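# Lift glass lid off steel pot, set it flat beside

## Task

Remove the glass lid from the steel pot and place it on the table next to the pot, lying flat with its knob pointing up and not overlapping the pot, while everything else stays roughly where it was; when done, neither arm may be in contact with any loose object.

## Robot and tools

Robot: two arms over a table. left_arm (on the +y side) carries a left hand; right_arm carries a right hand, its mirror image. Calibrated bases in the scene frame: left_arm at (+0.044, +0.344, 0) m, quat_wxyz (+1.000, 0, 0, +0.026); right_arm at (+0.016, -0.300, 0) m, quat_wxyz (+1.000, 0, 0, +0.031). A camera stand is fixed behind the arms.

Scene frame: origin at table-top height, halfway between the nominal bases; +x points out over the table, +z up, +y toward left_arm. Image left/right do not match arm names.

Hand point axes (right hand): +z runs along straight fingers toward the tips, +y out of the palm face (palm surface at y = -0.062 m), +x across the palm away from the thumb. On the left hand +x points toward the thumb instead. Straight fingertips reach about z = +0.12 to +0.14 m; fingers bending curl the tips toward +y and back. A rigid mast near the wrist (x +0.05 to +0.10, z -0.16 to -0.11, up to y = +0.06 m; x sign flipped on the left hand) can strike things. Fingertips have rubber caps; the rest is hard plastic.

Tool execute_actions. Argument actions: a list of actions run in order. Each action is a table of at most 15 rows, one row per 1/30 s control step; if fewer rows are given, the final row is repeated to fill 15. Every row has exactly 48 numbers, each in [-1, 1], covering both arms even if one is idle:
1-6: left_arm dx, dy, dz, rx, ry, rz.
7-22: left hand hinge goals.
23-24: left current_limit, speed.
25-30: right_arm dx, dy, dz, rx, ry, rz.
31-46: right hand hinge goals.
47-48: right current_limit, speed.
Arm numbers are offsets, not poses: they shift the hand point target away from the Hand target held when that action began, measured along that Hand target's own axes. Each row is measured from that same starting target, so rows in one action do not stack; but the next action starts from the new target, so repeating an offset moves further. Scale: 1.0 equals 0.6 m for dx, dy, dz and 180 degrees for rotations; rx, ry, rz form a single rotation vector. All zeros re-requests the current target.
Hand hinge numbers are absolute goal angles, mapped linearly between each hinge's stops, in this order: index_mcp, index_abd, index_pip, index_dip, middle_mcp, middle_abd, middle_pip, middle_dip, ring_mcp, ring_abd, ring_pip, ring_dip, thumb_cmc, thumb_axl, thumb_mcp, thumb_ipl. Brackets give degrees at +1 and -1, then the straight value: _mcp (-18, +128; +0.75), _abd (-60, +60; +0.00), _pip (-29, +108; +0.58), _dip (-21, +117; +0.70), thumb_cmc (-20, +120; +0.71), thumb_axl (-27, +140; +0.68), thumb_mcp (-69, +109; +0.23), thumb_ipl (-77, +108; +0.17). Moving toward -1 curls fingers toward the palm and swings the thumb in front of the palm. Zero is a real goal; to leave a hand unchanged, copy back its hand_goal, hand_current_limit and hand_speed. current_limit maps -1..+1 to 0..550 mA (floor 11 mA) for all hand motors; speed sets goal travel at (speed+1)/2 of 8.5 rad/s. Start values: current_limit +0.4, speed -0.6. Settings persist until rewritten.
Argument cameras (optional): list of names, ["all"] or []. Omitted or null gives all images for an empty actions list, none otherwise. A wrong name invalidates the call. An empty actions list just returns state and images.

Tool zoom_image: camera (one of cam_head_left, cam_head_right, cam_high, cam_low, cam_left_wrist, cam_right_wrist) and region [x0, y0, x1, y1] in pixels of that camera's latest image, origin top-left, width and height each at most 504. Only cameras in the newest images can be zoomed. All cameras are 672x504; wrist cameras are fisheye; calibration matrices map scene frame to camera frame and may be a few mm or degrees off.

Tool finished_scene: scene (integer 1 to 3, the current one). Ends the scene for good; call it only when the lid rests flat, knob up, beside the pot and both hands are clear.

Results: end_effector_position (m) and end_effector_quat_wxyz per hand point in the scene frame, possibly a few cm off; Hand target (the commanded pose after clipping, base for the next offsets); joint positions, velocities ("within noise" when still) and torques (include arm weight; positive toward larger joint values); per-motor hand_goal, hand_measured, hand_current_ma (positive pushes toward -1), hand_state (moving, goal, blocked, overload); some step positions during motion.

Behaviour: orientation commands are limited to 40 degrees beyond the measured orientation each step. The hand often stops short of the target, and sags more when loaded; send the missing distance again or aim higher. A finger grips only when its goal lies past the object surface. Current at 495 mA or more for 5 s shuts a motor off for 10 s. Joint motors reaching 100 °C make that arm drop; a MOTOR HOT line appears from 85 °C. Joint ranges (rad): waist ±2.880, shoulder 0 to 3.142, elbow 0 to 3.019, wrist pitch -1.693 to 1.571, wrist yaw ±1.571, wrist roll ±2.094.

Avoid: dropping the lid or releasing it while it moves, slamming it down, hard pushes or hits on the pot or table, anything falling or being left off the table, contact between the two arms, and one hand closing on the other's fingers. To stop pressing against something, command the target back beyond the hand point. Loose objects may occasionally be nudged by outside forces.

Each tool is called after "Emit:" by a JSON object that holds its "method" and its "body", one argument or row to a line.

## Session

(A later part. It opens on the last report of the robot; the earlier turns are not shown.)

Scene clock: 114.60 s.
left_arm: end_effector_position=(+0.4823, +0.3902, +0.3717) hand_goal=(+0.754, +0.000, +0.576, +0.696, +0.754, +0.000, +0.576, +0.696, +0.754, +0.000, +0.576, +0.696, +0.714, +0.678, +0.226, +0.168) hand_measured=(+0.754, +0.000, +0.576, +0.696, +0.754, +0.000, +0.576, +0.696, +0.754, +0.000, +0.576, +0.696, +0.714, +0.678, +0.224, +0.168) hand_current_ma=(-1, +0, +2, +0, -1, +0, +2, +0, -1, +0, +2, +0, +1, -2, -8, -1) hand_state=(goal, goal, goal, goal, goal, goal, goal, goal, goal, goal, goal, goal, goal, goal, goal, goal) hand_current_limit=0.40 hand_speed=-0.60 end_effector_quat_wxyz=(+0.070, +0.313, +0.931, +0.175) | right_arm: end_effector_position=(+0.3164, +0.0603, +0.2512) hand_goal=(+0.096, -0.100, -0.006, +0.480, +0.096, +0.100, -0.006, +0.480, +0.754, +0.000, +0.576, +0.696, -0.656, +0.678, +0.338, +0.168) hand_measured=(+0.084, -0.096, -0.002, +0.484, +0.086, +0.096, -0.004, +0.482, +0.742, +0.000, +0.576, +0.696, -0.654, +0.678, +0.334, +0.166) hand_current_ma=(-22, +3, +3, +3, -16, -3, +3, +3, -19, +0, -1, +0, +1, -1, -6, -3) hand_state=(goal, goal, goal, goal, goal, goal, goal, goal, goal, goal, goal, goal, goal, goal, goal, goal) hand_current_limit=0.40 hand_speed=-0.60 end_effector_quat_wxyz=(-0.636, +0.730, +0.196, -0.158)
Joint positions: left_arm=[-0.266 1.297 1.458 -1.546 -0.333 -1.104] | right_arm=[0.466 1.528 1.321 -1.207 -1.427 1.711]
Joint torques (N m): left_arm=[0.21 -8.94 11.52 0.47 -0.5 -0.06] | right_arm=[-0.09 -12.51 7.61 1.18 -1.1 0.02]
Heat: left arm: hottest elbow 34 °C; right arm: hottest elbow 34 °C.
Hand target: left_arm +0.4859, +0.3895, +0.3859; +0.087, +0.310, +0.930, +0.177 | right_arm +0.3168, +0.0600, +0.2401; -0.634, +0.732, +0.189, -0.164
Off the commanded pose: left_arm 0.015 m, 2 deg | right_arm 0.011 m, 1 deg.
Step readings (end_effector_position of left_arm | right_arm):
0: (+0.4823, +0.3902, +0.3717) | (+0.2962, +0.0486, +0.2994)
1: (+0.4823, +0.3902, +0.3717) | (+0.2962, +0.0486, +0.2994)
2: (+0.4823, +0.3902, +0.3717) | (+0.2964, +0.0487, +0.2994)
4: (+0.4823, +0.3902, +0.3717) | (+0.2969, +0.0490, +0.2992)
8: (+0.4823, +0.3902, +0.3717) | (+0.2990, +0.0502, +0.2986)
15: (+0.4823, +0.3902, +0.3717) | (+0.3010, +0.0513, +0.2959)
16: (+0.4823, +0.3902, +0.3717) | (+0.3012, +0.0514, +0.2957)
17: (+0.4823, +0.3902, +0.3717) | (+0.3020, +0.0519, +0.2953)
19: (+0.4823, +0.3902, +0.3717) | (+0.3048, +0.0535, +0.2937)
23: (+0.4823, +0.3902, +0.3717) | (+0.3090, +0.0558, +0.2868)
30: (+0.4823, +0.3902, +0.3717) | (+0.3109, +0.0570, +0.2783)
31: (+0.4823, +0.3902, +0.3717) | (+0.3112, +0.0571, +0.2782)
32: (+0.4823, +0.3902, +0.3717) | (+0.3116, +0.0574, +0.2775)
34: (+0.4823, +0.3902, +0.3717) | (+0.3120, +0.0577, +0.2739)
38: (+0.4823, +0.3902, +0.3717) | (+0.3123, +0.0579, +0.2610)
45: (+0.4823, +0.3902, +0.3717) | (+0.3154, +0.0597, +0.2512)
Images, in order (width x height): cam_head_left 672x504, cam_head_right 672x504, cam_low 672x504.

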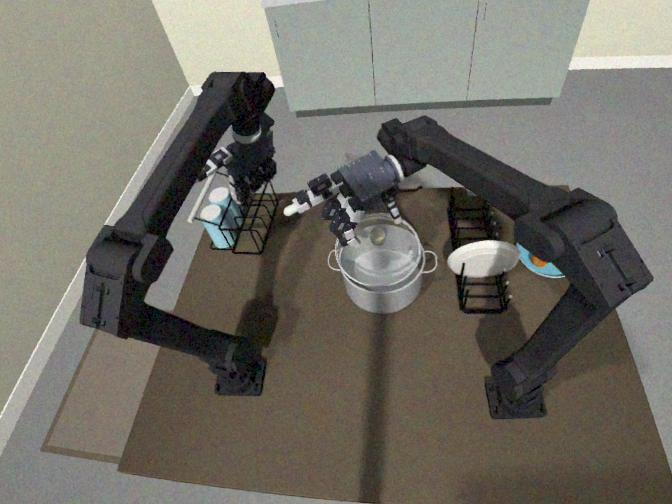

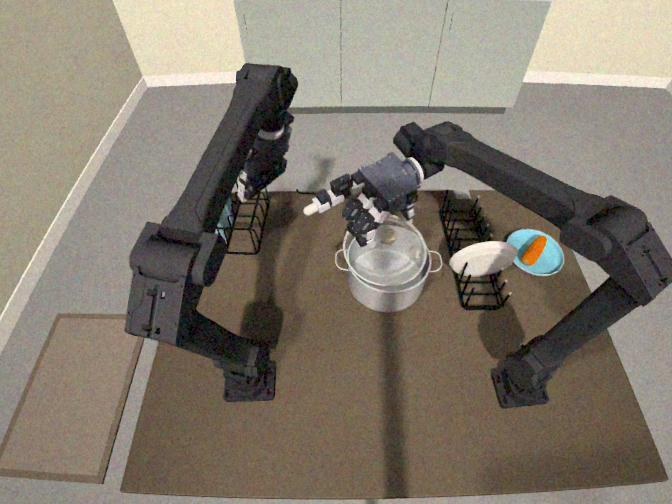

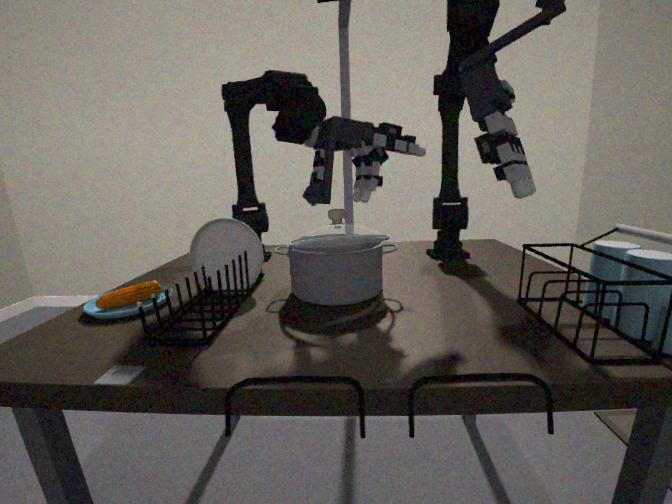

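Emit:
{"method": "execute_actions", "body": {
  "actions": [
    [[0,0,0,0,0,0,0.754,0,0.576,0.696,0.754,0,0.576,0.696,0.754,0,0.576,0.696,0.714,0.678,0.226,0.168,0.4,-0.6,0.0036,0.0411,0.0009,0,0,0,0.095,-0.1,-0.007,0.479,0.095,0.1,-0.007,0.479,0.754,0,0.576,0.696,-0.657,0.678,0.337,0.168,0.4,-0.6]],
    [[0,0,0,0,0,0,0.754,0,0.576,0.696,0.754,0,0.576,0.696,0.754,0,0.576,0.696,0.714,0.678,0.226,0.168,0.4,-0.6,0.0036,0.0411,0.0009,0,0,0,0.095,-0.1,-0.007,0.479,0.095,0.1,-0.007,0.479,0.754,0,0.576,0.696,-0.657,0.678,0.337,0.168,0.4,-0.6]]
  ],
  "cameras": ["cam_low","cam_head_left","cam_head_right"]
}}

Emit:
{"method": "zoom_image", "body": {
  "camera": "cam_low",
  "region": [270, 150, 410, 310]
}}

Emit:
{"method": "zoom_image", "body": {
  "camera": "cam_head_left",
  "region": [320, 180, 450, 310]
}}

Emit:
{"method": "zoom_image", "body": {
  "camera": "cam_head_right",
  "region": [320, 180, 450, 310]
}}

Scene clock: 117.77 s.
left_arm: end_effector_position=(+0.4823, +0.3902, +0.3717) hand_goal=(+0.754, +0.000, +0.576, +0.696, +0.754, +0.000, +0.576, +0.696, +0.754, +0.000, +0.576, +0.696, +0.714, +0.678, +0.226, +0.168) hand_measured=(+0.754, +0.000, +0.576, +0.696, +0.754, +0.000, +0.576, +0.696, +0.754, +0.000, +0.576, +0.696, +0.714, +0.678, +0.224, +0.168) hand_current_ma=(-1, +0, +2, +0, -1, +0, +2, +0, -1, +0, +2, +0, +1, -2, -8, -1) hand_state=(goal, goal, goal, goal, goal, goal, goal, goal, goal, goal, goal, goal, goal, goal, goal, goal) hand_current_limit=0.40 hand_speed=-0.60 end_effector_quat_wxyz=(+0.070, +0.313, +0.931, +0.175) | right_arm: end_effector_position=(+0.3180, +0.0609, +0.2024) hand_goal=(+0.096, -0.100, -0.006, +0.480, +0.096, +0.100, -0.006, +0.480, +0.754, +0.000, +0.576, +0.696, -0.656, +0.678, +0.338, +0.168) hand_measured=(+0.084, -0.096, -0.002, +0.484, +0.086, +0.096, -0.004, +0.482, +0.742, +0.000, +0.576, +0.696, -0.654, +0.678, +0.334, +0.166) hand_current_ma=(-22, +3, +3, +3, -16, -3, +2, +3, -19, +0, -1, +0, +1, -1, -6, -3) hand_state=(goal, goal, goal, goal, goal, goal, goal, goal, goal, goal, goal, goal, goal, goal, goal, goal) hand_current_limit=0.40 hand_speed=-0.60 end_effector_quat_wxyz=(-0.634, +0.730, +0.196, -0.165)
Joint positions: left_arm=[-0.266 1.297 1.458 -1.546 -0.333 -1.104] | right_arm=[0.466 1.586 1.258 -1.164 -1.427 1.642]
Joint torques (N m): left_arm=[0.32 -9.05 11.49 0.5 -0.51 -0.06] | right_arm=[-1.26 -12.92 7.38 1.01 -1.13 -0.07]
Heat: left arm: hottest elbow 34 °C; right arm: hottest elbow 34 °C.
Hand target: left_arm +0.4859, +0.3895, +0.3859; +0.087, +0.310, +0.930, +0.177 | right_arm +0.3234, +0.0569, +0.1910; -0.634, +0.732, +0.189, -0.164
Off the commanded pose: left_arm 0.015 m, 2 deg | right_arm 0.013 m, 1 deg.
Step readings (end_effector_position of left_arm | right_arm):
0: (+0.4823, +0.3902, +0.3717) | (+0.3165, +0.0603, +0.2512)
1: (+0.4823, +0.3902, +0.3717) | (+0.3164, +0.0603, +0.2510)
2: (+0.4823, +0.3902, +0.3717) | (+0.3165, +0.0604, +0.2504)
4: (+0.4823, +0.3902, +0.3717) | (+0.3161, +0.0601, +0.2469)
8: (+0.4823, +0.3902, +0.3717) | (+0.3146, +0.0591, +0.2363)
15: (+0.4823, +0.3902, +0.3717) | (+0.3163, +0.0601, +0.2277)
16: (+0.4823, +0.3902, +0.3717) | (+0.3165, +0.0602, +0.2277)
17: (+0.4823, +0.3902, +0.3717) | (+0.3167, +0.0603, +0.2271)
19: (+0.4823, +0.3902, +0.3717) | (+0.3168, +0.0604, +0.2238)
23: (+0.4823, +0.3902, +0.3717) | (+0.3161, +0.0599, +0.2127)
30: (+0.4823, +0.3902, +0.3717) | (+0.3175, +0.0607, +0.2025)
Images, in order (width x height): cam_head_left 672x504, cam_head_right 672x504, cam_low 672x504.

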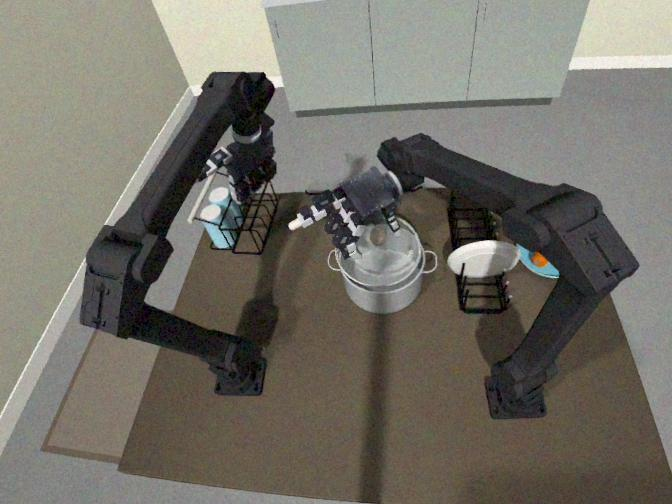

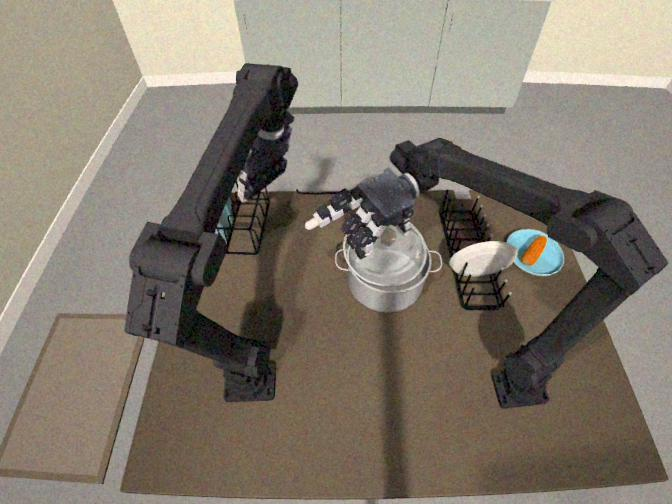

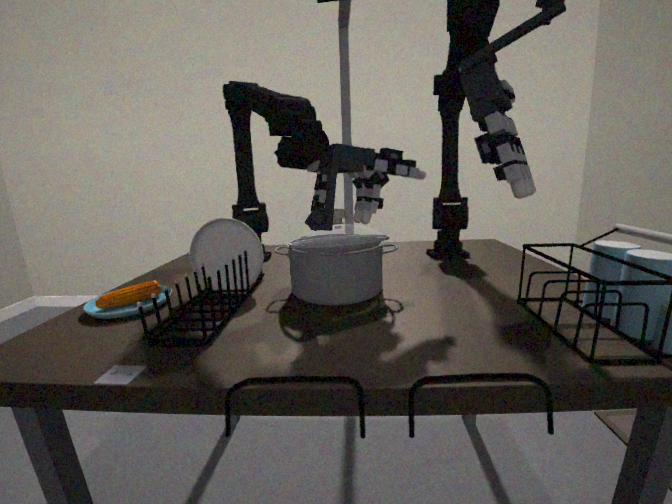

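Scaled by 3.150.

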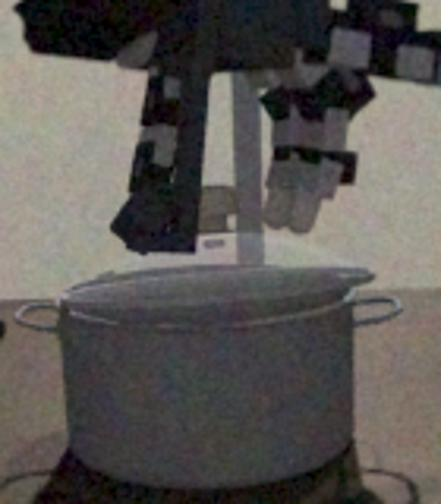

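Scaled by 3.877.

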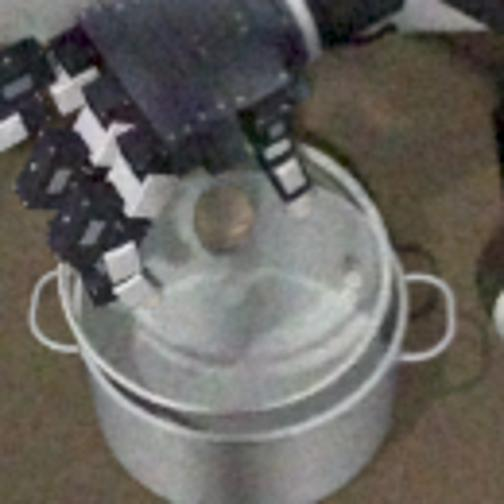

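Scaled by 3.877.

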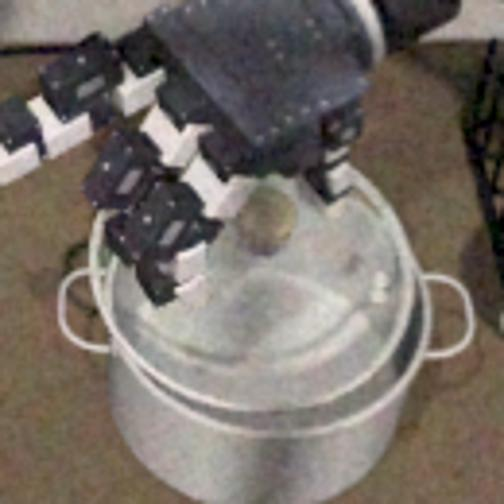

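Emit:
{"method": "execute_actions", "body": {
  "actions": [
    [[0,0,0,0,0,0,0.754,0,0.576,0.696,0.754,0,0.576,0.696,0.754,0,0.576,0.696,0.714,0.678,0.226,0.168,0.4,-0.6,0.0017,-0.0198,-0.006,0,0,0,0.095,-0.1,-0.007,0.479,0.095,0.1,-0.007,0.479,0.754,0,0.576,0.696,-0.657,0.678,0.337,0.168,0.4,-0.6]],
    [[0,0,0,0,0,0,0.754,0,0.576,0.696,0.754,0,0.576,0.696,0.754,0,0.576,0.696,0.714,0.678,0.226,0.168,0.4,-0.6,0.0017,-0.0198,-0.006,0,0,0,0.095,-0.1,-0.007,0.479,0.095,0.1,-0.007,0.479,0.754,0,0.576,0.696,-0.657,0.678,0.337,0.168,0.4,-0.6]],
    [[0,0,0,0,0,0,0.754,0,0.576,0.696,0.754,0,0.576,0.696,0.754,0,0.576,0.696,0.714,0.678,0.226,0.168,0.4,-0.6,0.0017,-0.0198,-0.006,0,0,0,0.095,-0.1,-0.007,0.479,0.095,0.1,-0.007,0.479,0.754,0,0.576,0.696,-0.657,0.678,0.337,0.168,0.4,-0.6]]
  ]
}}

Scene clock: 121.80 s.
left_arm: end_effector_position=(+0.4823, +0.3902, +0.3717) hand_goal=(+0.754, +0.000, +0.576, +0.696, +0.754, +0.000, +0.576, +0.696, +0.754, +0.000, +0.576, +0.696, +0.714, +0.678, +0.226, +0.168) hand_measured=(+0.754, +0.000, +0.576, +0.696, +0.754, +0.000, +0.576, +0.696, +0.754, +0.000, +0.576, +0.696, +0.714, +0.678, +0.224, +0.168) hand_current_ma=(-1, +0, +2, +0, -1, +0, +2, +0, -1, +0, +2, +0, +1, -2, -8, -1) hand_state=(goal, goal, goal, goal, goal, goal, goal, goal, goal, goal, goal, goal, goal, goal, goal, goal) hand_current_limit=0.40 hand_speed=-0.60 end_effector_quat_wxyz=(+0.070, +0.313, +0.931, +0.175) | right_arm: end_effector_position=(+0.3112, +0.0506, +0.2119) hand_goal=(+0.096, -0.100, -0.006, +0.480, +0.096, +0.100, -0.006, +0.480, +0.754, +0.000, +0.576, +0.696, -0.656, +0.678, +0.338, +0.168) hand_measured=(+0.084, -0.096, -0.002, +0.484, +0.086, +0.096, -0.004, +0.482, +0.742, +0.000, +0.576, +0.696, -0.654, +0.678, +0.334, +0.166) hand_current_ma=(-22, +3, +3, +3, -16, -3, +2, +3, -19, +0, -1, +0, +1, -1, -6, -3) hand_state=(goal, goal, goal, goal, goal, goal, goal, goal, goal, goal, goal, goal, goal, goal, goal, goal) hand_current_limit=0.40 hand_speed=-0.60 end_effector_quat_wxyz=(-0.628, +0.735, +0.178, -0.183)
Joint positions: left_arm=[-0.266 1.297 1.458 -1.546 -0.333 -1.104] | right_arm=[0.454 1.586 1.282 -1.301 -1.427 1.582]
Joint torques (N m): left_arm=[0.21 -8.94 11.52 0.5 -0.51 -0.06] | right_arm=[-1.14 -13.8 12.34 0.03 -1.1 -0.05]
Motor temperatures (°C): left_arm=[24 26 35 26 24 25] | right_arm=[24 26 34 23 26 23]
Heat: left arm: hottest elbow 35 °C; right arm: hottest elbow 34 °C.
Hand target: left_arm +0.4859, +0.3895, +0.3859; +0.087, +0.310, +0.930, +0.177 | right_arm +0.3289, +0.0535, +0.2279; -0.634, +0.732, +0.189, -0.164
Off the commanded pose: left_arm 0.015 m, 2 deg | right_arm 0.024 m, 3 deg.
Step readings (end_effector_position of left_arm | right_arm):
0: (+0.4823, +0.3902, +0.3717) | (+0.3180, +0.0609, +0.2024)
1: (+0.4823, +0.3902, +0.3717) | (+0.3180, +0.0609, +0.2024)
2: (+0.4823, +0.3902, +0.3717) | (+0.3182, +0.0608, +0.2024)
4: (+0.4823, +0.3902, +0.3717) | (+0.3180, +0.0605, +0.2024)
8: (+0.4823, +0.3902, +0.3717) | (+0.3171, +0.0590, +0.2025)
15: (+0.4823, +0.3902, +0.3717) | (+0.3162, +0.0578, +0.2025)
16: (+0.4823, +0.3902, +0.3717) | (+0.3161, +0.0578, +0.2025)
17: (+0.4823, +0.3902, +0.3717) | (+0.3157, +0.0574, +0.2026)
19: (+0.4823, +0.3902, +0.3717) | (+0.3145, +0.0561, +0.2027)
23: (+0.4823, +0.3902, +0.3717) | (+0.3126, +0.0542, +0.2030)
30: (+0.4823, +0.3902, +0.3717) | (+0.3110, +0.0527, +0.2032)
31: (+0.4823, +0.3902, +0.3717) | (+0.3108, +0.0526, +0.2032)
32: (+0.4823, +0.3902, +0.3717) | (+0.3106, +0.0522, +0.2034)
34: (+0.4823, +0.3902, +0.3717) | (+0.3096, +0.0515, +0.2042)
38: (+0.4823, +0.3902, +0.3717) | (+0.3103, +0.0509, +0.2078)
45: (+0.4823, +0.3902, +0.3717) | (+0.3112, +0.0508, +0.2114)

Emit:
{"method": "execute_actions", "body": {
  "actions": [
    [[0,0,0,0,0,0,0.754,0,0.576,0.696,0.754,0,0.576,0.696,0.754,0,0.576,0.696,0.714,0.678,0.226,0.168,0.4,-0.6,0.02,0.004,0,0,0,0,0.095,-0.1,-0.007,0.479,0.095,0.1,-0.007,0.479,0.754,0,0.576,0.696,-0.657,0.678,0.337,0.168,0.4,-0.6]]
  ]
}}

Scene clock: 123.80 s.
left_arm: end_effector_position=(+0.4823, +0.3902, +0.3717) hand_goal=(+0.754, +0.000, +0.576, +0.696, +0.754, +0.000, +0.576, +0.696, +0.754, +0.000, +0.576, +0.696, +0.714, +0.678, +0.226, +0.168) hand_measured=(+0.754, +0.000, +0.576, +0.696, +0.754, +0.000, +0.576, +0.696, +0.754, +0.000, +0.576, +0.696, +0.714, +0.678, +0.224, +0.168) hand_current_ma=(-1, +0, +2, +0, -1, +0, +2, +0, -1, +0, +2, +0, +1, -2, -8, -1) hand_state=(goal, goal, goal, goal, goal, goal, goal, goal, goal, goal, goal, goal, goal, goal, goal, goal) hand_current_limit=0.40 hand_speed=-0.60 end_effector_quat_wxyz=(+0.070, +0.313, +0.931, +0.175) | right_arm: end_effector_position=(+0.3210, +0.0555, +0.2174) hand_goal=(+0.096, -0.100, -0.006, +0.480, +0.096, +0.100, -0.006, +0.480, +0.754, +0.000, +0.576, +0.696, -0.656, +0.678, +0.338, +0.168) hand_measured=(+0.084, -0.096, -0.002, +0.484, +0.086, +0.096, -0.004, +0.482, +0.742, +0.000, +0.576, +0.696, -0.654, +0.678, +0.334, +0.166) hand_current_ma=(-22, +3, +3, +3, -16, -3, +2, +3, -19, +0, -1, +0, +1, -1, -6, -3) hand_state=(goal, goal, goal, goal, goal, goal, goal, goal, goal, goal, goal, goal, goal, goal, goal, goal) hand_current_limit=0.40 hand_speed=-0.60 end_effector_quat_wxyz=(-0.630, +0.733, +0.184, -0.176)
Joint positions: left_arm=[-0.266 1.297 1.458 -1.546 -0.333 -1.104] | right_arm=[0.452 1.6 1.315 -1.303 -1.427 1.579]
Joint torques (N m): left_arm=[0.26 -8.94 11.52 0.51 -0.51 -0.07] | right_arm=[-1.44 -12.86 12.4 0.06 -1.11 -0.07]
Heat: left arm: hottest elbow 35 °C; right arm: hottest elbow 34 °C.
Hand target: left_arm +0.4859, +0.3895, +0.3859; +0.087, +0.310, +0.930, +0.177 | right_arm +0.3395, +0.0591, +0.2255; -0.634, +0.732, +0.189, -0.164
Off the commanded pose: left_arm 0.015 m, 2 deg | right_arm 0.021 m, 2 deg.
Step readings (end_effector_position of left_arm | right_arm):
0: (+0.4823, +0.3902, +0.3717) | (+0.3113, +0.0506, +0.2119)
1: (+0.4823, +0.3902, +0.3717) | (+0.3113, +0.0506, +0.2119)
2: (+0.4823, +0.3902, +0.3717) | (+0.3116, +0.0508, +0.2123)
4: (+0.4823, +0.3902, +0.3717) | (+0.3134, +0.0515, +0.2142)
8: (+0.4823, +0.3902, +0.3717) | (+0.3187, +0.0543, +0.2193)
15: (+0.4823, +0.3902, +0.3717) | (+0.3208, +0.0555, +0.2192)

Emit:
{"method": "execute_actions", "body": {
  "actions": [
    [[0,0,0,0,0,0,0.754,0,0.576,0.696,0.754,0,0.576,0.696,0.754,0,0.576,0.696,0.714,0.678,0.226,0.168,0.4,-0.6,0.003,0.022,0.003,0,0,0,0.095,-0.1,-0.007,0.479,0.095,0.1,-0.007,0.479,0.754,0,0.576,0.696,-0.657,0.678,0.337,0.168,0.4,-0.6]]
  ],
  "cameras": ["cam_low","cam_head_left","cam_head_right"]
}}

Emit:
{"method": "zoom_image", "body": {
  "camera": "cam_low",
  "region": [270, 150, 410, 310]
}}

Emit:
{"method": "zoom_image", "body": {
  "camera": "cam_head_left",
  "region": [320, 180, 450, 310]
}}

Emit:
{"method": "zoom_image", "body": {
  "camera": "cam_head_right",
  "region": [320, 180, 450, 310]
}}

Scene clock: 125.87 s.
left_arm: end_effector_position=(+0.4823, +0.3902, +0.3717) hand_goal=(+0.754, +0.000, +0.576, +0.696, +0.754, +0.000, +0.576, +0.696, +0.754, +0.000, +0.576, +0.696, +0.714, +0.678, +0.226, +0.168) hand_measured=(+0.754, +0.000, +0.576, +0.696, +0.754, +0.000, +0.576, +0.696, +0.754, +0.000, +0.576, +0.696, +0.714, +0.678, +0.224, +0.168) hand_current_ma=(-1, +0, +2, +0, -1, +0, +2, +0, -1, +0, +2, +0, +1, -2, -8, -1) hand_state=(goal, goal, goal, goal, goal, goal, goal, goal, goal, goal, goal, goal, goal, goal, goal, goal) hand_current_limit=0.40 hand_speed=-0.60 end_effector_quat_wxyz=(+0.070, +0.313, +0.931, +0.175) | right_arm: end_effector_position=(+0.3239, +0.0571, +0.2081) hand_goal=(+0.096, -0.100, -0.006, +0.480, +0.096, +0.100, -0.006, +0.480, +0.754, +0.000, +0.576, +0.696, -0.656, +0.678, +0.338, +0.168) hand_measured=(+0.084, -0.096, -0.002, +0.484, +0.086, +0.096, -0.004, +0.482, +0.742, +0.000, +0.576, +0.696, -0.654, +0.678, +0.334, +0.166) hand_current_ma=(-22, +3, +3, +3, -16, -3, +2, +3, -19, +0, -1, +0, +1, -1, -6, -3) hand_state=(goal, goal, goal, goal, goal, goal, goal, goal, goal, goal, goal, goal, goal, goal, goal, goal) hand_current_limit=0.40 hand_speed=-0.60 end_effector_quat_wxyz=(-0.630, +0.733, +0.185, -0.177)
Joint positions: left_arm=[-0.266 1.297 1.458 -1.546 -0.333 -1.104] | right_arm=[0.452 1.621 1.315 -1.303 -1.427 1.559]
Joint torques (N m): left_arm=[0.21 -8.88 11.54 0.55 -0.51 -0.07] | right_arm=[-1.08 -12.98 11.33 0.44 -1.13 -0.07]
Heat: left arm: hottest elbow 35 °C; right arm: hottest elbow 35 °C.
Hand target: left_arm +0.4859, +0.3895, +0.3859; +0.087, +0.310, +0.930, +0.177 | right_arm +0.3411, +0.0598, +0.2122; -0.634, +0.732, +0.189, -0.164
Off the commanded pose: left_arm 0.015 m, 2 deg | right_arm 0.018 m, 2 deg.
Step readings (end_effector_position of left_arm | right_arm):
0: (+0.4823, +0.3902, +0.3717) | (+0.3209, +0.0555, +0.2174)
1: (+0.4823, +0.3902, +0.3717) | (+0.3209, +0.0555, +0.2174)
2: (+0.4823, +0.3902, +0.3717) | (+0.3211, +0.0556, +0.2172)
4: (+0.4823, +0.3902, +0.3717) | (+0.3215, +0.0558, +0.2163)
8: (+0.4823, +0.3902, +0.3717) | (+0.3227, +0.0565, +0.2120)
15: (+0.4823, +0.3902, +0.3717) | (+0.3238, +0.0570, +0.2082)
Images, in order (width x height): cam_head_left 672x504, cam_head_right 672x504, cam_low 672x504.

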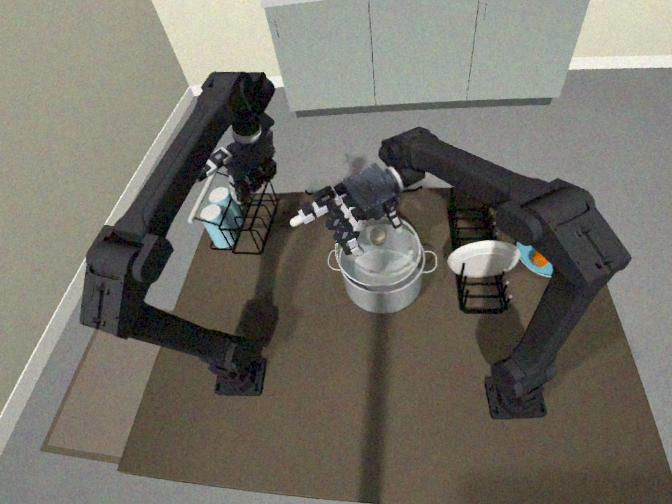

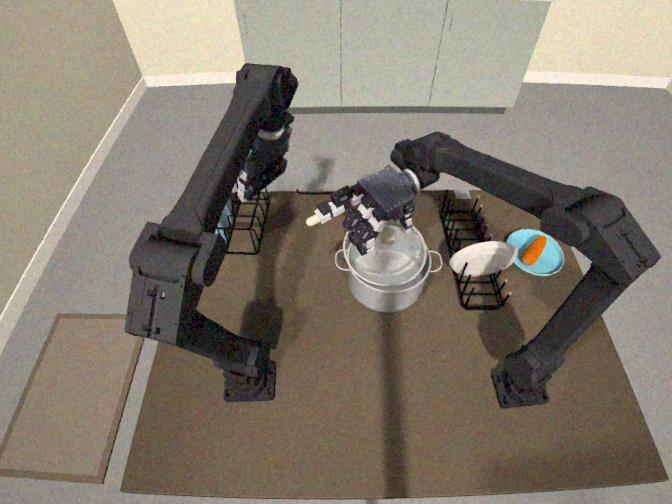

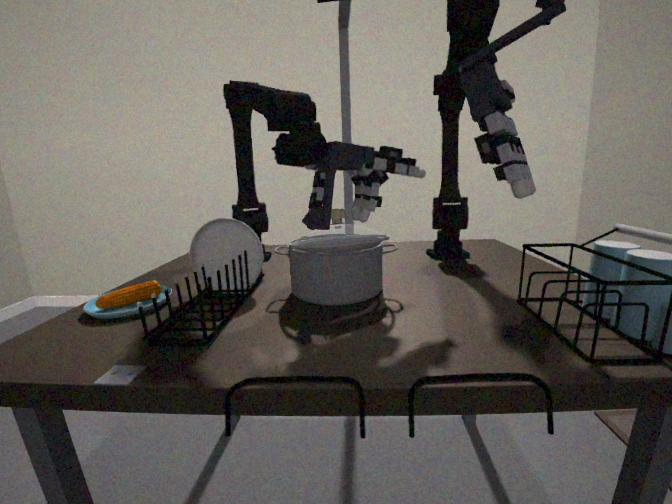

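Scaled by 3.150.

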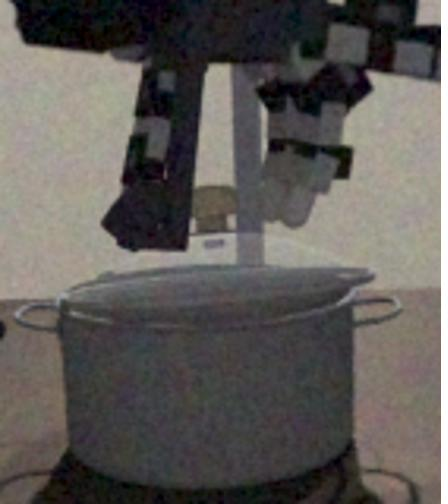

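Scaled by 3.877.

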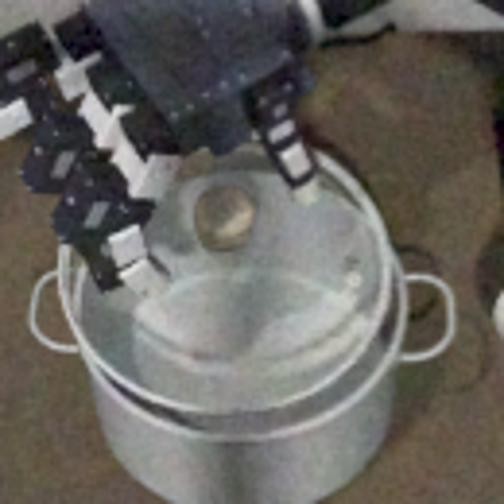

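Scaled by 3.877.

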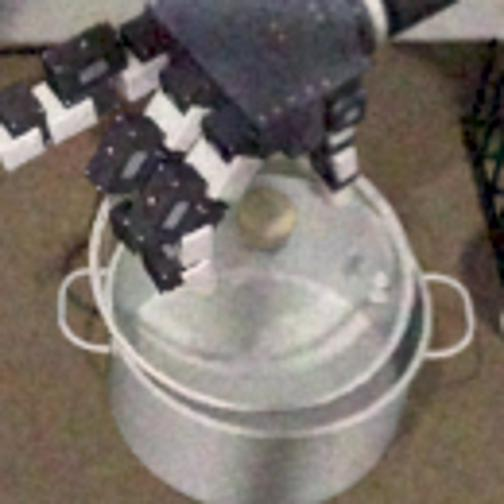

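Emit:
{"method": "execute_actions", "body": {
  "actions": [
    [[0,0,0,0,0,0,0.754,0,0.576,0.696,0.754,0,0.576,0.696,0.754,0,0.576,0.696,0.714,0.678,0.226,0.168,0.4,-0.6,0,0,0,0,0,0,-0.08,-0.1,-0.007,0.479,-0.08,0.1,-0.007,0.479,0.754,0,0.576,0.696,-0.657,0.678,0.16,0.125,0.4,-0.8]],
    [[0,0,0,0,0,0,0.754,0,0.576,0.696,0.754,0,0.576,0.696,0.754,0,0.576,0.696,0.714,0.678,0.226,0.168,0.4,-0.6,0,0,0,0,0,0,-0.2,-0.1,-0.04,0.45,-0.2,0.1,-0.04,0.45,0.754,0,0.576,0.696,-0.657,0.678,0.1,0.1,0.5,-0.85]]
  ],
  "cameras": ["cam_low","cam_head_left"]
}}

Emit:
{"method": "zoom_image", "body": {
  "camera": "cam_low",
  "region": [270, 150, 410, 310]
}}

Emit:
{"method": "zoom_image", "body": {
  "camera": "cam_head_left",
  "region": [320, 180, 450, 310]
}}

Scene clock: 128.40 s.
left_arm: end_effector_position=(+0.4823, +0.3902, +0.3717) hand_goal=(+0.754, +0.000, +0.576, +0.696, +0.754, +0.000, +0.576, +0.696, +0.754, +0.000, +0.576, +0.696, +0.714, +0.678, +0.226, +0.168) hand_measured=(+0.754, +0.000, +0.576, +0.696, +0.754, +0.000, +0.576, +0.696, +0.754, +0.000, +0.576, +0.696, +0.714, +0.678, +0.224, +0.168) hand_current_ma=(-1, +0, +2, +0, -1, +0, +2, +0, -1, +0, +2, +0, +1, -2, -8, -1) hand_state=(goal, goal, goal, goal, goal, goal, goal, goal, goal, goal, goal, goal, goal, goal, goal, goal) hand_current_limit=0.40 hand_speed=-0.60 end_effector_quat_wxyz=(+0.070, +0.313, +0.931, +0.175) | right_arm: end_effector_position=(+0.3265, +0.0550, +0.2083) hand_goal=(-0.200, -0.100, -0.040, +0.450, -0.200, +0.100, -0.040, +0.450, +0.754, +0.000, +0.576, +0.696, -0.656, +0.678, +0.100, +0.100) hand_measured=(-0.116, -0.096, -0.012, +0.464, -0.128, +0.094, -0.016, +0.460, +0.742, +0.000, +0.576, +0.696, -0.652, +0.678, +0.184, +0.130) hand_current_ma=(+278, +3, +59, +22, +228, -7, +47, +16, -19, +0, -1, +0, +3, -1, +367, +100) hand_state=(blocked, goal, blocked, goal, blocked, goal, blocked, goal, goal, goal, goal, goal, goal, goal, blocked, blocked) hand_current_limit=0.50 hand_speed=-0.85 end_effector_quat_wxyz=(-0.631, +0.733, +0.182, -0.175)
Joint positions: left_arm=[-0.266 1.297 1.458 -1.546 -0.333 -1.104] | right_arm=[0.445 1.621 1.315 -1.303 -1.428 1.559]
Joint torques (N m): left_arm=[0.21 -9 11.55 0.5 -0.51 -0.06] | right_arm=[-0.5 -13.04 11.29 0.42 -1.04 -0.08]
Heat: left arm: hottest elbow 35 °C; right arm: hottest elbow 35 °C.
Hand target: left_arm +0.4859, +0.3895, +0.3859; +0.087, +0.310, +0.930, +0.177 | right_arm +0.3412, +0.0597, +0.2122; -0.634, +0.732, +0.189, -0.164
Off the commanded pose: left_arm 0.015 m, 2 deg | right_arm 0.016 m, 1 deg.
Step readings (end_effector_position of left_arm | right_arm):
0: (+0.4823, +0.3902, +0.3717) | (+0.3240, +0.0571, +0.2081)
1: (+0.4823, +0.3902, +0.3717) | (+0.3240, +0.0571, +0.2081)
2: (+0.4823, +0.3902, +0.3717) | (+0.3240, +0.0571, +0.2081)
4: (+0.4823, +0.3902, +0.3717) | (+0.3240, +0.0571, +0.2081)
8: (+0.4823, +0.3902, +0.3717) | (+0.3240, +0.0571, +0.2081)
15: (+0.4823, +0.3902, +0.3717) | (+0.3264, +0.0550, +0.2081)
16: (+0.4823, +0.3902, +0.3717) | (+0.3264, +0.0550, +0.2081)
17: (+0.4823, +0.3902, +0.3717) | (+0.3264, +0.0550, +0.2081)
19: (+0.4823, +0.3902, +0.3717) | (+0.3265, +0.0549, +0.2081)
23: (+0.4823, +0.3902, +0.3717) | (+0.3265, +0.0549, +0.2082)
30: (+0.4823, +0.3902, +0.3717) | (+0.3265, +0.0550, +0.2083)
Images, in order (width x height): cam_head_left 672x504, cam_low 672x504.

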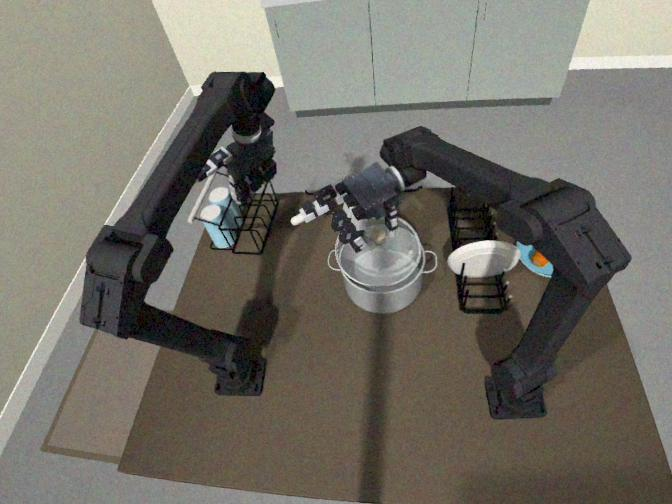

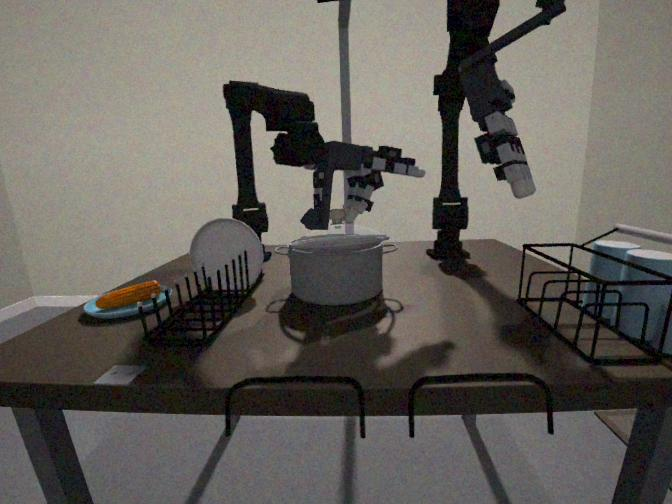

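Scaled by 3.150.

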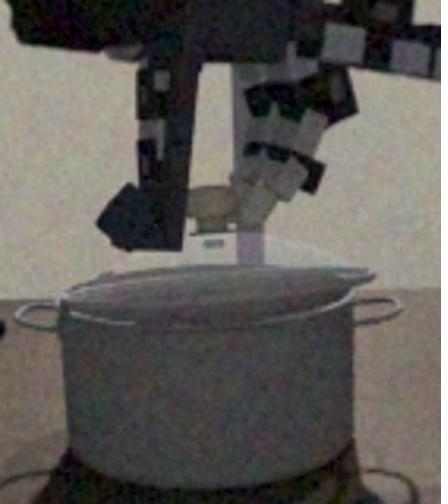

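Scaled by 3.877.

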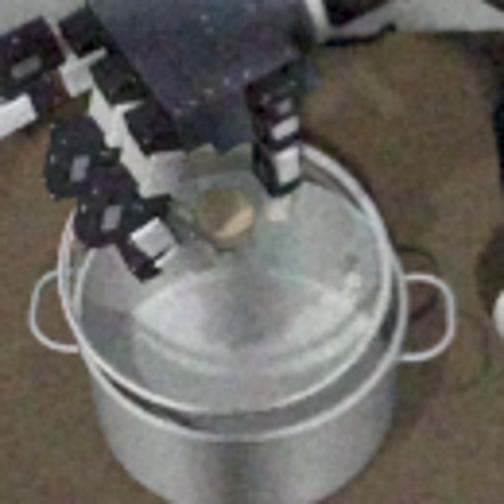

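Emit:
{"method": "execute_actions", "body": {
  "actions": [
    [[0,0,0,0,0,0,0.754,0,0.576,0.696,0.754,0,0.576,0.696,0.754,0,0.576,0.696,0.714,0.678,0.226,0.168,0.4,-0.6,0,0,0,0,0,0,-0.22,-0.1,-0.06,0.43,-0.23,0.1,-0.06,0.43,0.754,0,0.576,0.696,-0.657,0.678,0.08,0.06,0.65,-0.8]],
    [[0,0,0,0,0,0,0.754,0,0.576,0.696,0.754,0,0.576,0.696,0.754,0,0.576,0.696,0.714,0.678,0.226,0.168,0.4,-0.6,0.008,-0.0198,-0.003,0,0,0,-0.22,-0.1,-0.06,0.43,-0.23,0.1,-0.06,0.43,0.754,0,0.576,0.696,-0.657,0.678,0.08,0.06,0.65,-0.8]],
    [[0,0,0,0,0,0,0.754,0,0.576,0.696,0.754,0,0.576,0.696,0.754,0,0.576,0.696,0.714,0.678,0.226,0.168,0.4,-0.6,0.008,-0.0198,-0.003,0,0,0,-0.22,-0.1,-0.06,0.43,-0.23,0.1,-0.06,0.43,0.754,0,0.576,0.696,-0.657,0.678,0.08,0.06,0.65,-0.8]]
  ],
  "cameras": ["cam_low","cam_head_left"]
}}

Emit:
{"method": "zoom_image", "body": {
  "camera": "cam_low",
  "region": [270, 130, 410, 290]
}}

Scene clock: 131.50 s.
left_arm: end_effector_position=(+0.4823, +0.3902, +0.3717) hand_goal=(+0.754, +0.000, +0.576, +0.696, +0.754, +0.000, +0.576, +0.696, +0.754, +0.000, +0.576, +0.696, +0.714, +0.678, +0.226, +0.168) hand_measured=(+0.754, +0.000, +0.576, +0.696, +0.754, +0.000, +0.576, +0.696, +0.754, +0.000, +0.576, +0.696, +0.714, +0.678, +0.224, +0.168) hand_current_ma=(-1, +0, +2, +0, -1, +0, +2, +0, -1, +0, +2, +0, +1, -2, -8, -1) hand_state=(goal, goal, goal, goal, goal, goal, goal, goal, goal, goal, goal, goal, goal, goal, goal, goal) hand_current_limit=0.40 hand_speed=-0.60 end_effector_quat_wxyz=(+0.070, +0.313, +0.931, +0.175) | right_arm: end_effector_position=(+0.3304, +0.0567, +0.2115) hand_goal=(-0.220, -0.100, -0.060, +0.430, -0.230, +0.100, -0.060, +0.430, +0.754, +0.000, +0.576, +0.696, -0.656, +0.678, +0.080, +0.060) hand_measured=(-0.120, -0.082, -0.012, +0.464, -0.138, +0.084, -0.016, +0.460, +0.742, +0.000, +0.576, +0.696, -0.650, +0.678, +0.148, +0.098) hand_current_ma=(+351, +27, +121, +75, +313, -24, +107, +67, -19, +0, -1, +0, +8, -1, +271, +128) hand_state=(blocked, goal, blocked, blocked, blocked, goal, blocked, blocked, goal, goal, goal, goal, goal, goal, blocked, blocked) hand_current_limit=0.65 hand_speed=-0.80 end_effector_quat_wxyz=(-0.627, +0.737, +0.174, -0.184)
Joint positions: left_arm=[-0.266 1.297 1.458 -1.546 -0.333 -1.104] | right_arm=[0.445 1.639 1.346 -1.336 -1.424 1.566]
Joint torques (N m): left_arm=[0.21 -8.82 11.54 0.53 -0.51 -0.06] | right_arm=[-0.62 -14.68 14.06 -0.08 -1.18 0.04]
Heat: left arm: hottest elbow 35 °C; right arm: hottest elbow 35 °C.
Hand target: left_arm +0.4859, +0.3895, +0.3859; +0.087, +0.310, +0.930, +0.177 | right_arm +0.3497, +0.0642, +0.2362; -0.634, +0.732, +0.189, -0.164
Off the commanded pose: left_arm 0.015 m, 2 deg | right_arm 0.032 m, 3 deg.
Step readings (end_effector_position of left_arm | right_arm):
0: (+0.4823, +0.3902, +0.3717) | (+0.3265, +0.0550, +0.2083)
1: (+0.4823, +0.3902, +0.3717) | (+0.3265, +0.0550, +0.2083)
2: (+0.4823, +0.3902, +0.3717) | (+0.3265, +0.0551, +0.2083)
4: (+0.4823, +0.3902, +0.3717) | (+0.3265, +0.0551, +0.2083)
8: (+0.4823, +0.3902, +0.3717) | (+0.3265, +0.0551, +0.2083)
15: (+0.4823, +0.3902, +0.3717) | (+0.3265, +0.0551, +0.2083)
16: (+0.4823, +0.3902, +0.3717) | (+0.3265, +0.0551, +0.2083)
17: (+0.4823, +0.3902, +0.3717) | (+0.3267, +0.0552, +0.2086)
19: (+0.4823, +0.3902, +0.3717) | (+0.3270, +0.0553, +0.2091)
23: (+0.4823, +0.3902, +0.3717) | (+0.3274, +0.0556, +0.2105)
30: (+0.4823, +0.3902, +0.3717) | (+0.3276, +0.0557, +0.2104)
31: (+0.4823, +0.3902, +0.3717) | (+0.3276, +0.0557, +0.2106)
32: (+0.4823, +0.3902, +0.3717) | (+0.3275, +0.0557, +0.2109)
34: (+0.4823, +0.3902, +0.3717) | (+0.3282, +0.0560, +0.2110)
38: (+0.4823, +0.3902, +0.3717) | (+0.3297, +0.0567, +0.2115)
45: (+0.4823, +0.3902, +0.3717) | (+0.3303, +0.0567, +0.2116)
Images, in order (width x height): cam_head_left 672x504, cam_low 672x504.

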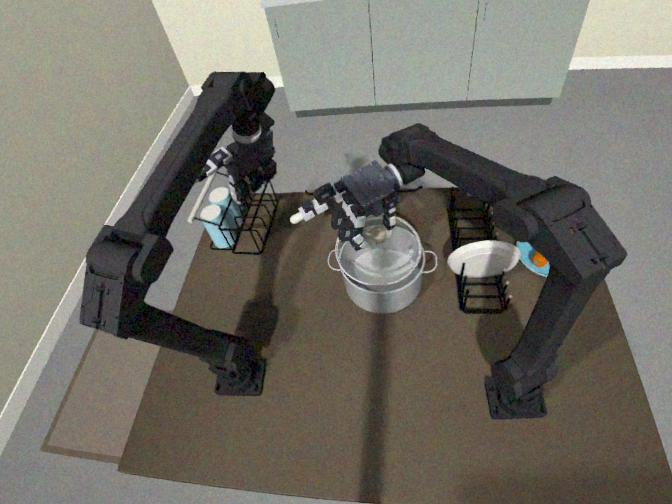

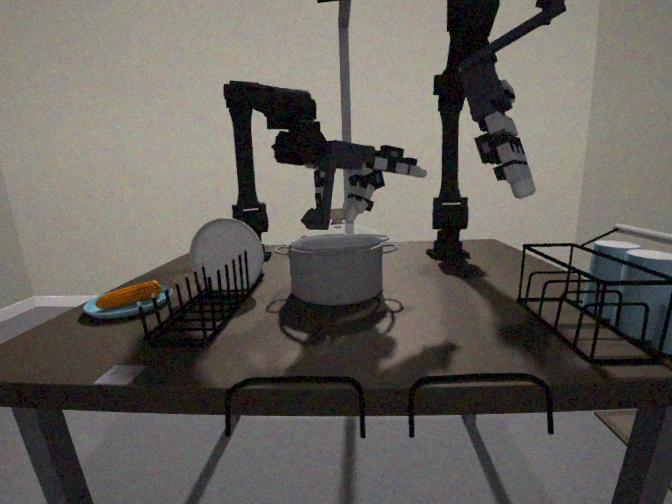

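Scaled by 3.150.

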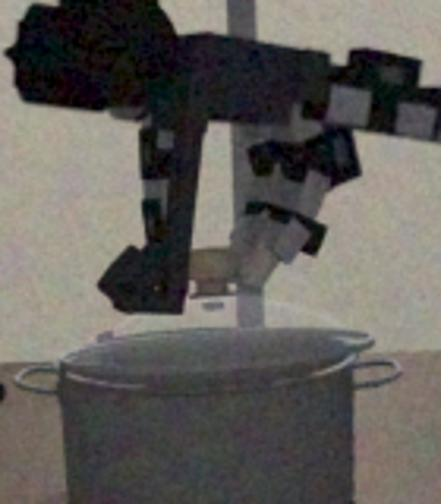

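Emit:
{"method": "execute_actions", "body": {
  "actions": [
    [[0,0,0,0,0,0,0.754,0,0.576,0.696,0.754,0,0.576,0.696,0.754,0,0.576,0.696,0.714,0.678,0.226,0.168,0.4,-0.6,0,-0.0198,-0.0028,0,0,0,-0.22,-0.1,-0.06,0.43,-0.23,0.1,-0.06,0.43,0.754,0,0.576,0.696,-0.657,0.678,0.05,0.04,0.65,-0.8]],
    [[0,0,0,0,0,0,0.754,0,0.576,0.696,0.754,0,0.576,0.696,0.754,0,0.576,0.696,0.714,0.678,0.226,0.168,0.4,-0.6,0,-0.0198,-0.0028,0,0,0,-0.22,-0.1,-0.06,0.43,-0.23,0.1,-0.06,0.43,0.754,0,0.576,0.696,-0.657,0.678,0.05,0.04,0.65,-0.8]]
  ],
  "cameras": ["cam_low","cam_head_left"]
}}

Emit:
{"method": "zoom_image", "body": {
  "camera": "cam_low",
  "region": [270, 130, 410, 290]
}}

Emit:
{"method": "zoom_image", "body": {
  "camera": "cam_head_left",
  "region": [320, 180, 450, 310]
}}

Scene clock: 134.00 s.
left_arm: end_effector_position=(+0.4823, +0.3902, +0.3717) hand_goal=(+0.754, +0.000, +0.576, +0.696, +0.754, +0.000, +0.576, +0.696, +0.754, +0.000, +0.576, +0.696, +0.714, +0.678, +0.226, +0.168) hand_measured=(+0.754, +0.000, +0.576, +0.696, +0.754, +0.000, +0.576, +0.696, +0.754, +0.000, +0.576, +0.696, +0.714, +0.678, +0.224, +0.168) hand_current_ma=(-1, +0, +2, +0, -1, +0, +2, +0, -1, +0, +2, +0, +1, -2, -8, -1) hand_state=(goal, goal, goal, goal, goal, goal, goal, goal, goal, goal, goal, goal, goal, goal, goal, goal) hand_current_limit=0.40 hand_speed=-0.60 end_effector_quat_wxyz=(+0.070, +0.313, +0.931, +0.175) | right_arm: end_effector_position=(+0.3312, +0.0558, +0.2232) hand_goal=(-0.220, -0.100, -0.060, +0.430, -0.230, +0.100, -0.060, +0.430, +0.754, +0.000, +0.576, +0.696, -0.656, +0.678, +0.050, +0.040) hand_measured=(-0.122, -0.082, -0.012, +0.464, -0.140, +0.078, -0.016, +0.460, +0.742, +0.000, +0.576, +0.696, -0.648, +0.678, +0.148, +0.094) hand_current_ma=(+348, +27, +121, +75, +303, -34, +107, +67, -19, +0, -1, +0, +10, +0, +445, +211) hand_state=(blocked, goal, blocked, blocked, blocked, blocked, blocked, blocked, goal, goal, goal, goal, goal, goal, blocked, blocked) hand_current_limit=0.65 hand_speed=-0.80 end_effector_quat_wxyz=(-0.622, +0.741, +0.170, -0.189)
Joint positions: left_arm=[-0.266 1.297 1.458 -1.546 -0.333 -1.104] | right_arm=[0.445 1.64 1.382 -1.393 -1.414 1.558]
Joint torques (N m): left_arm=[0.21 -9 11.49 0.54 -0.51 -0.07] | right_arm=[-0.91 -15.97 14.94 -0.23 -1.56 0.11]
Heat: left arm: hottest elbow 35 °C; right arm: hottest elbow 35 °C.
Hand target: left_arm +0.4859, +0.3895, +0.3859; +0.087, +0.310, +0.930, +0.177 | right_arm +0.3496, +0.0642, +0.2601; -0.634, +0.732, +0.189, -0.164
Off the commanded pose: left_arm 0.015 m, 2 deg | right_arm 0.042 m, 4 deg.
Step readings (end_effector_position of left_arm | right_arm):
0: (+0.4823, +0.3902, +0.3717) | (+0.3304, +0.0567, +0.2115)
1: (+0.4823, +0.3902, +0.3717) | (+0.3304, +0.0567, +0.2115)
2: (+0.4823, +0.3902, +0.3717) | (+0.3304, +0.0566, +0.2116)
4: (+0.4823, +0.3902, +0.3717) | (+0.3303, +0.0560, +0.2120)
8: (+0.4823, +0.3902, +0.3717) | (+0.3305, +0.0556, +0.2130)
15: (+0.4823, +0.3902, +0.3717) | (+0.3301, +0.0553, +0.2143)
16: (+0.4823, +0.3902, +0.3717) | (+0.3300, +0.0553, +0.2144)
17: (+0.4823, +0.3902, +0.3717) | (+0.3301, +0.0553, +0.2146)
19: (+0.4823, +0.3902, +0.3717) | (+0.3301, +0.0552, +0.2160)
23: (+0.4823, +0.3902, +0.3717) | (+0.3313, +0.0559, +0.2200)
30: (+0.4823, +0.3902, +0.3717) | (+0.3318, +0.0562, +0.2231)
Images, in order (width x height): cam_head_left 672x504, cam_low 672x504.

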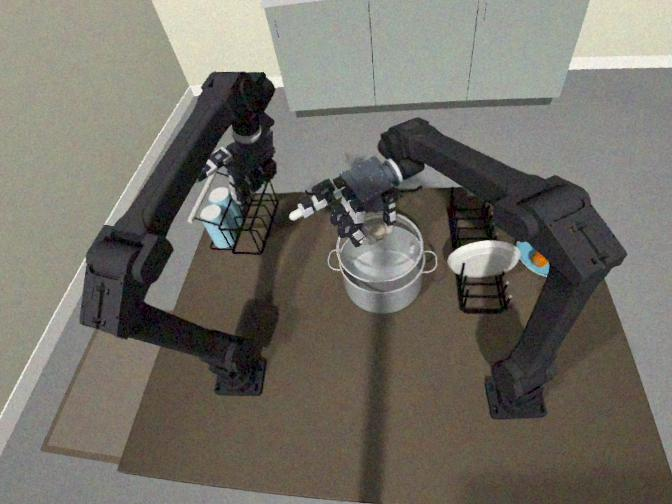

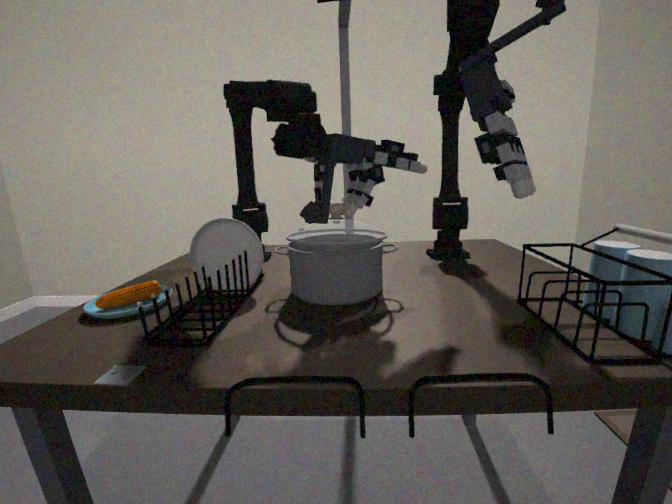

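Scaled by 3.150.

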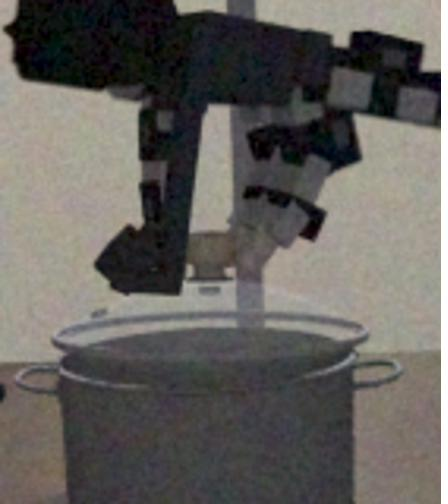

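Scaled by 3.877.

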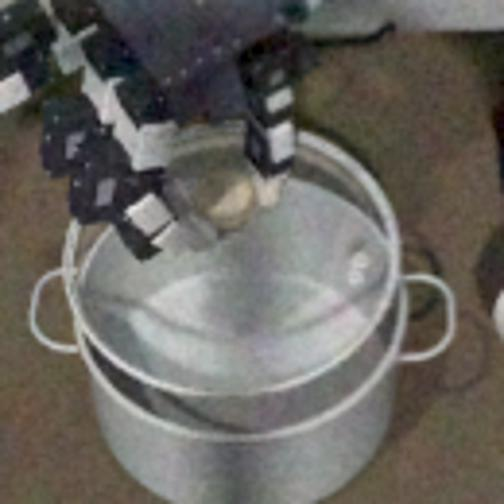

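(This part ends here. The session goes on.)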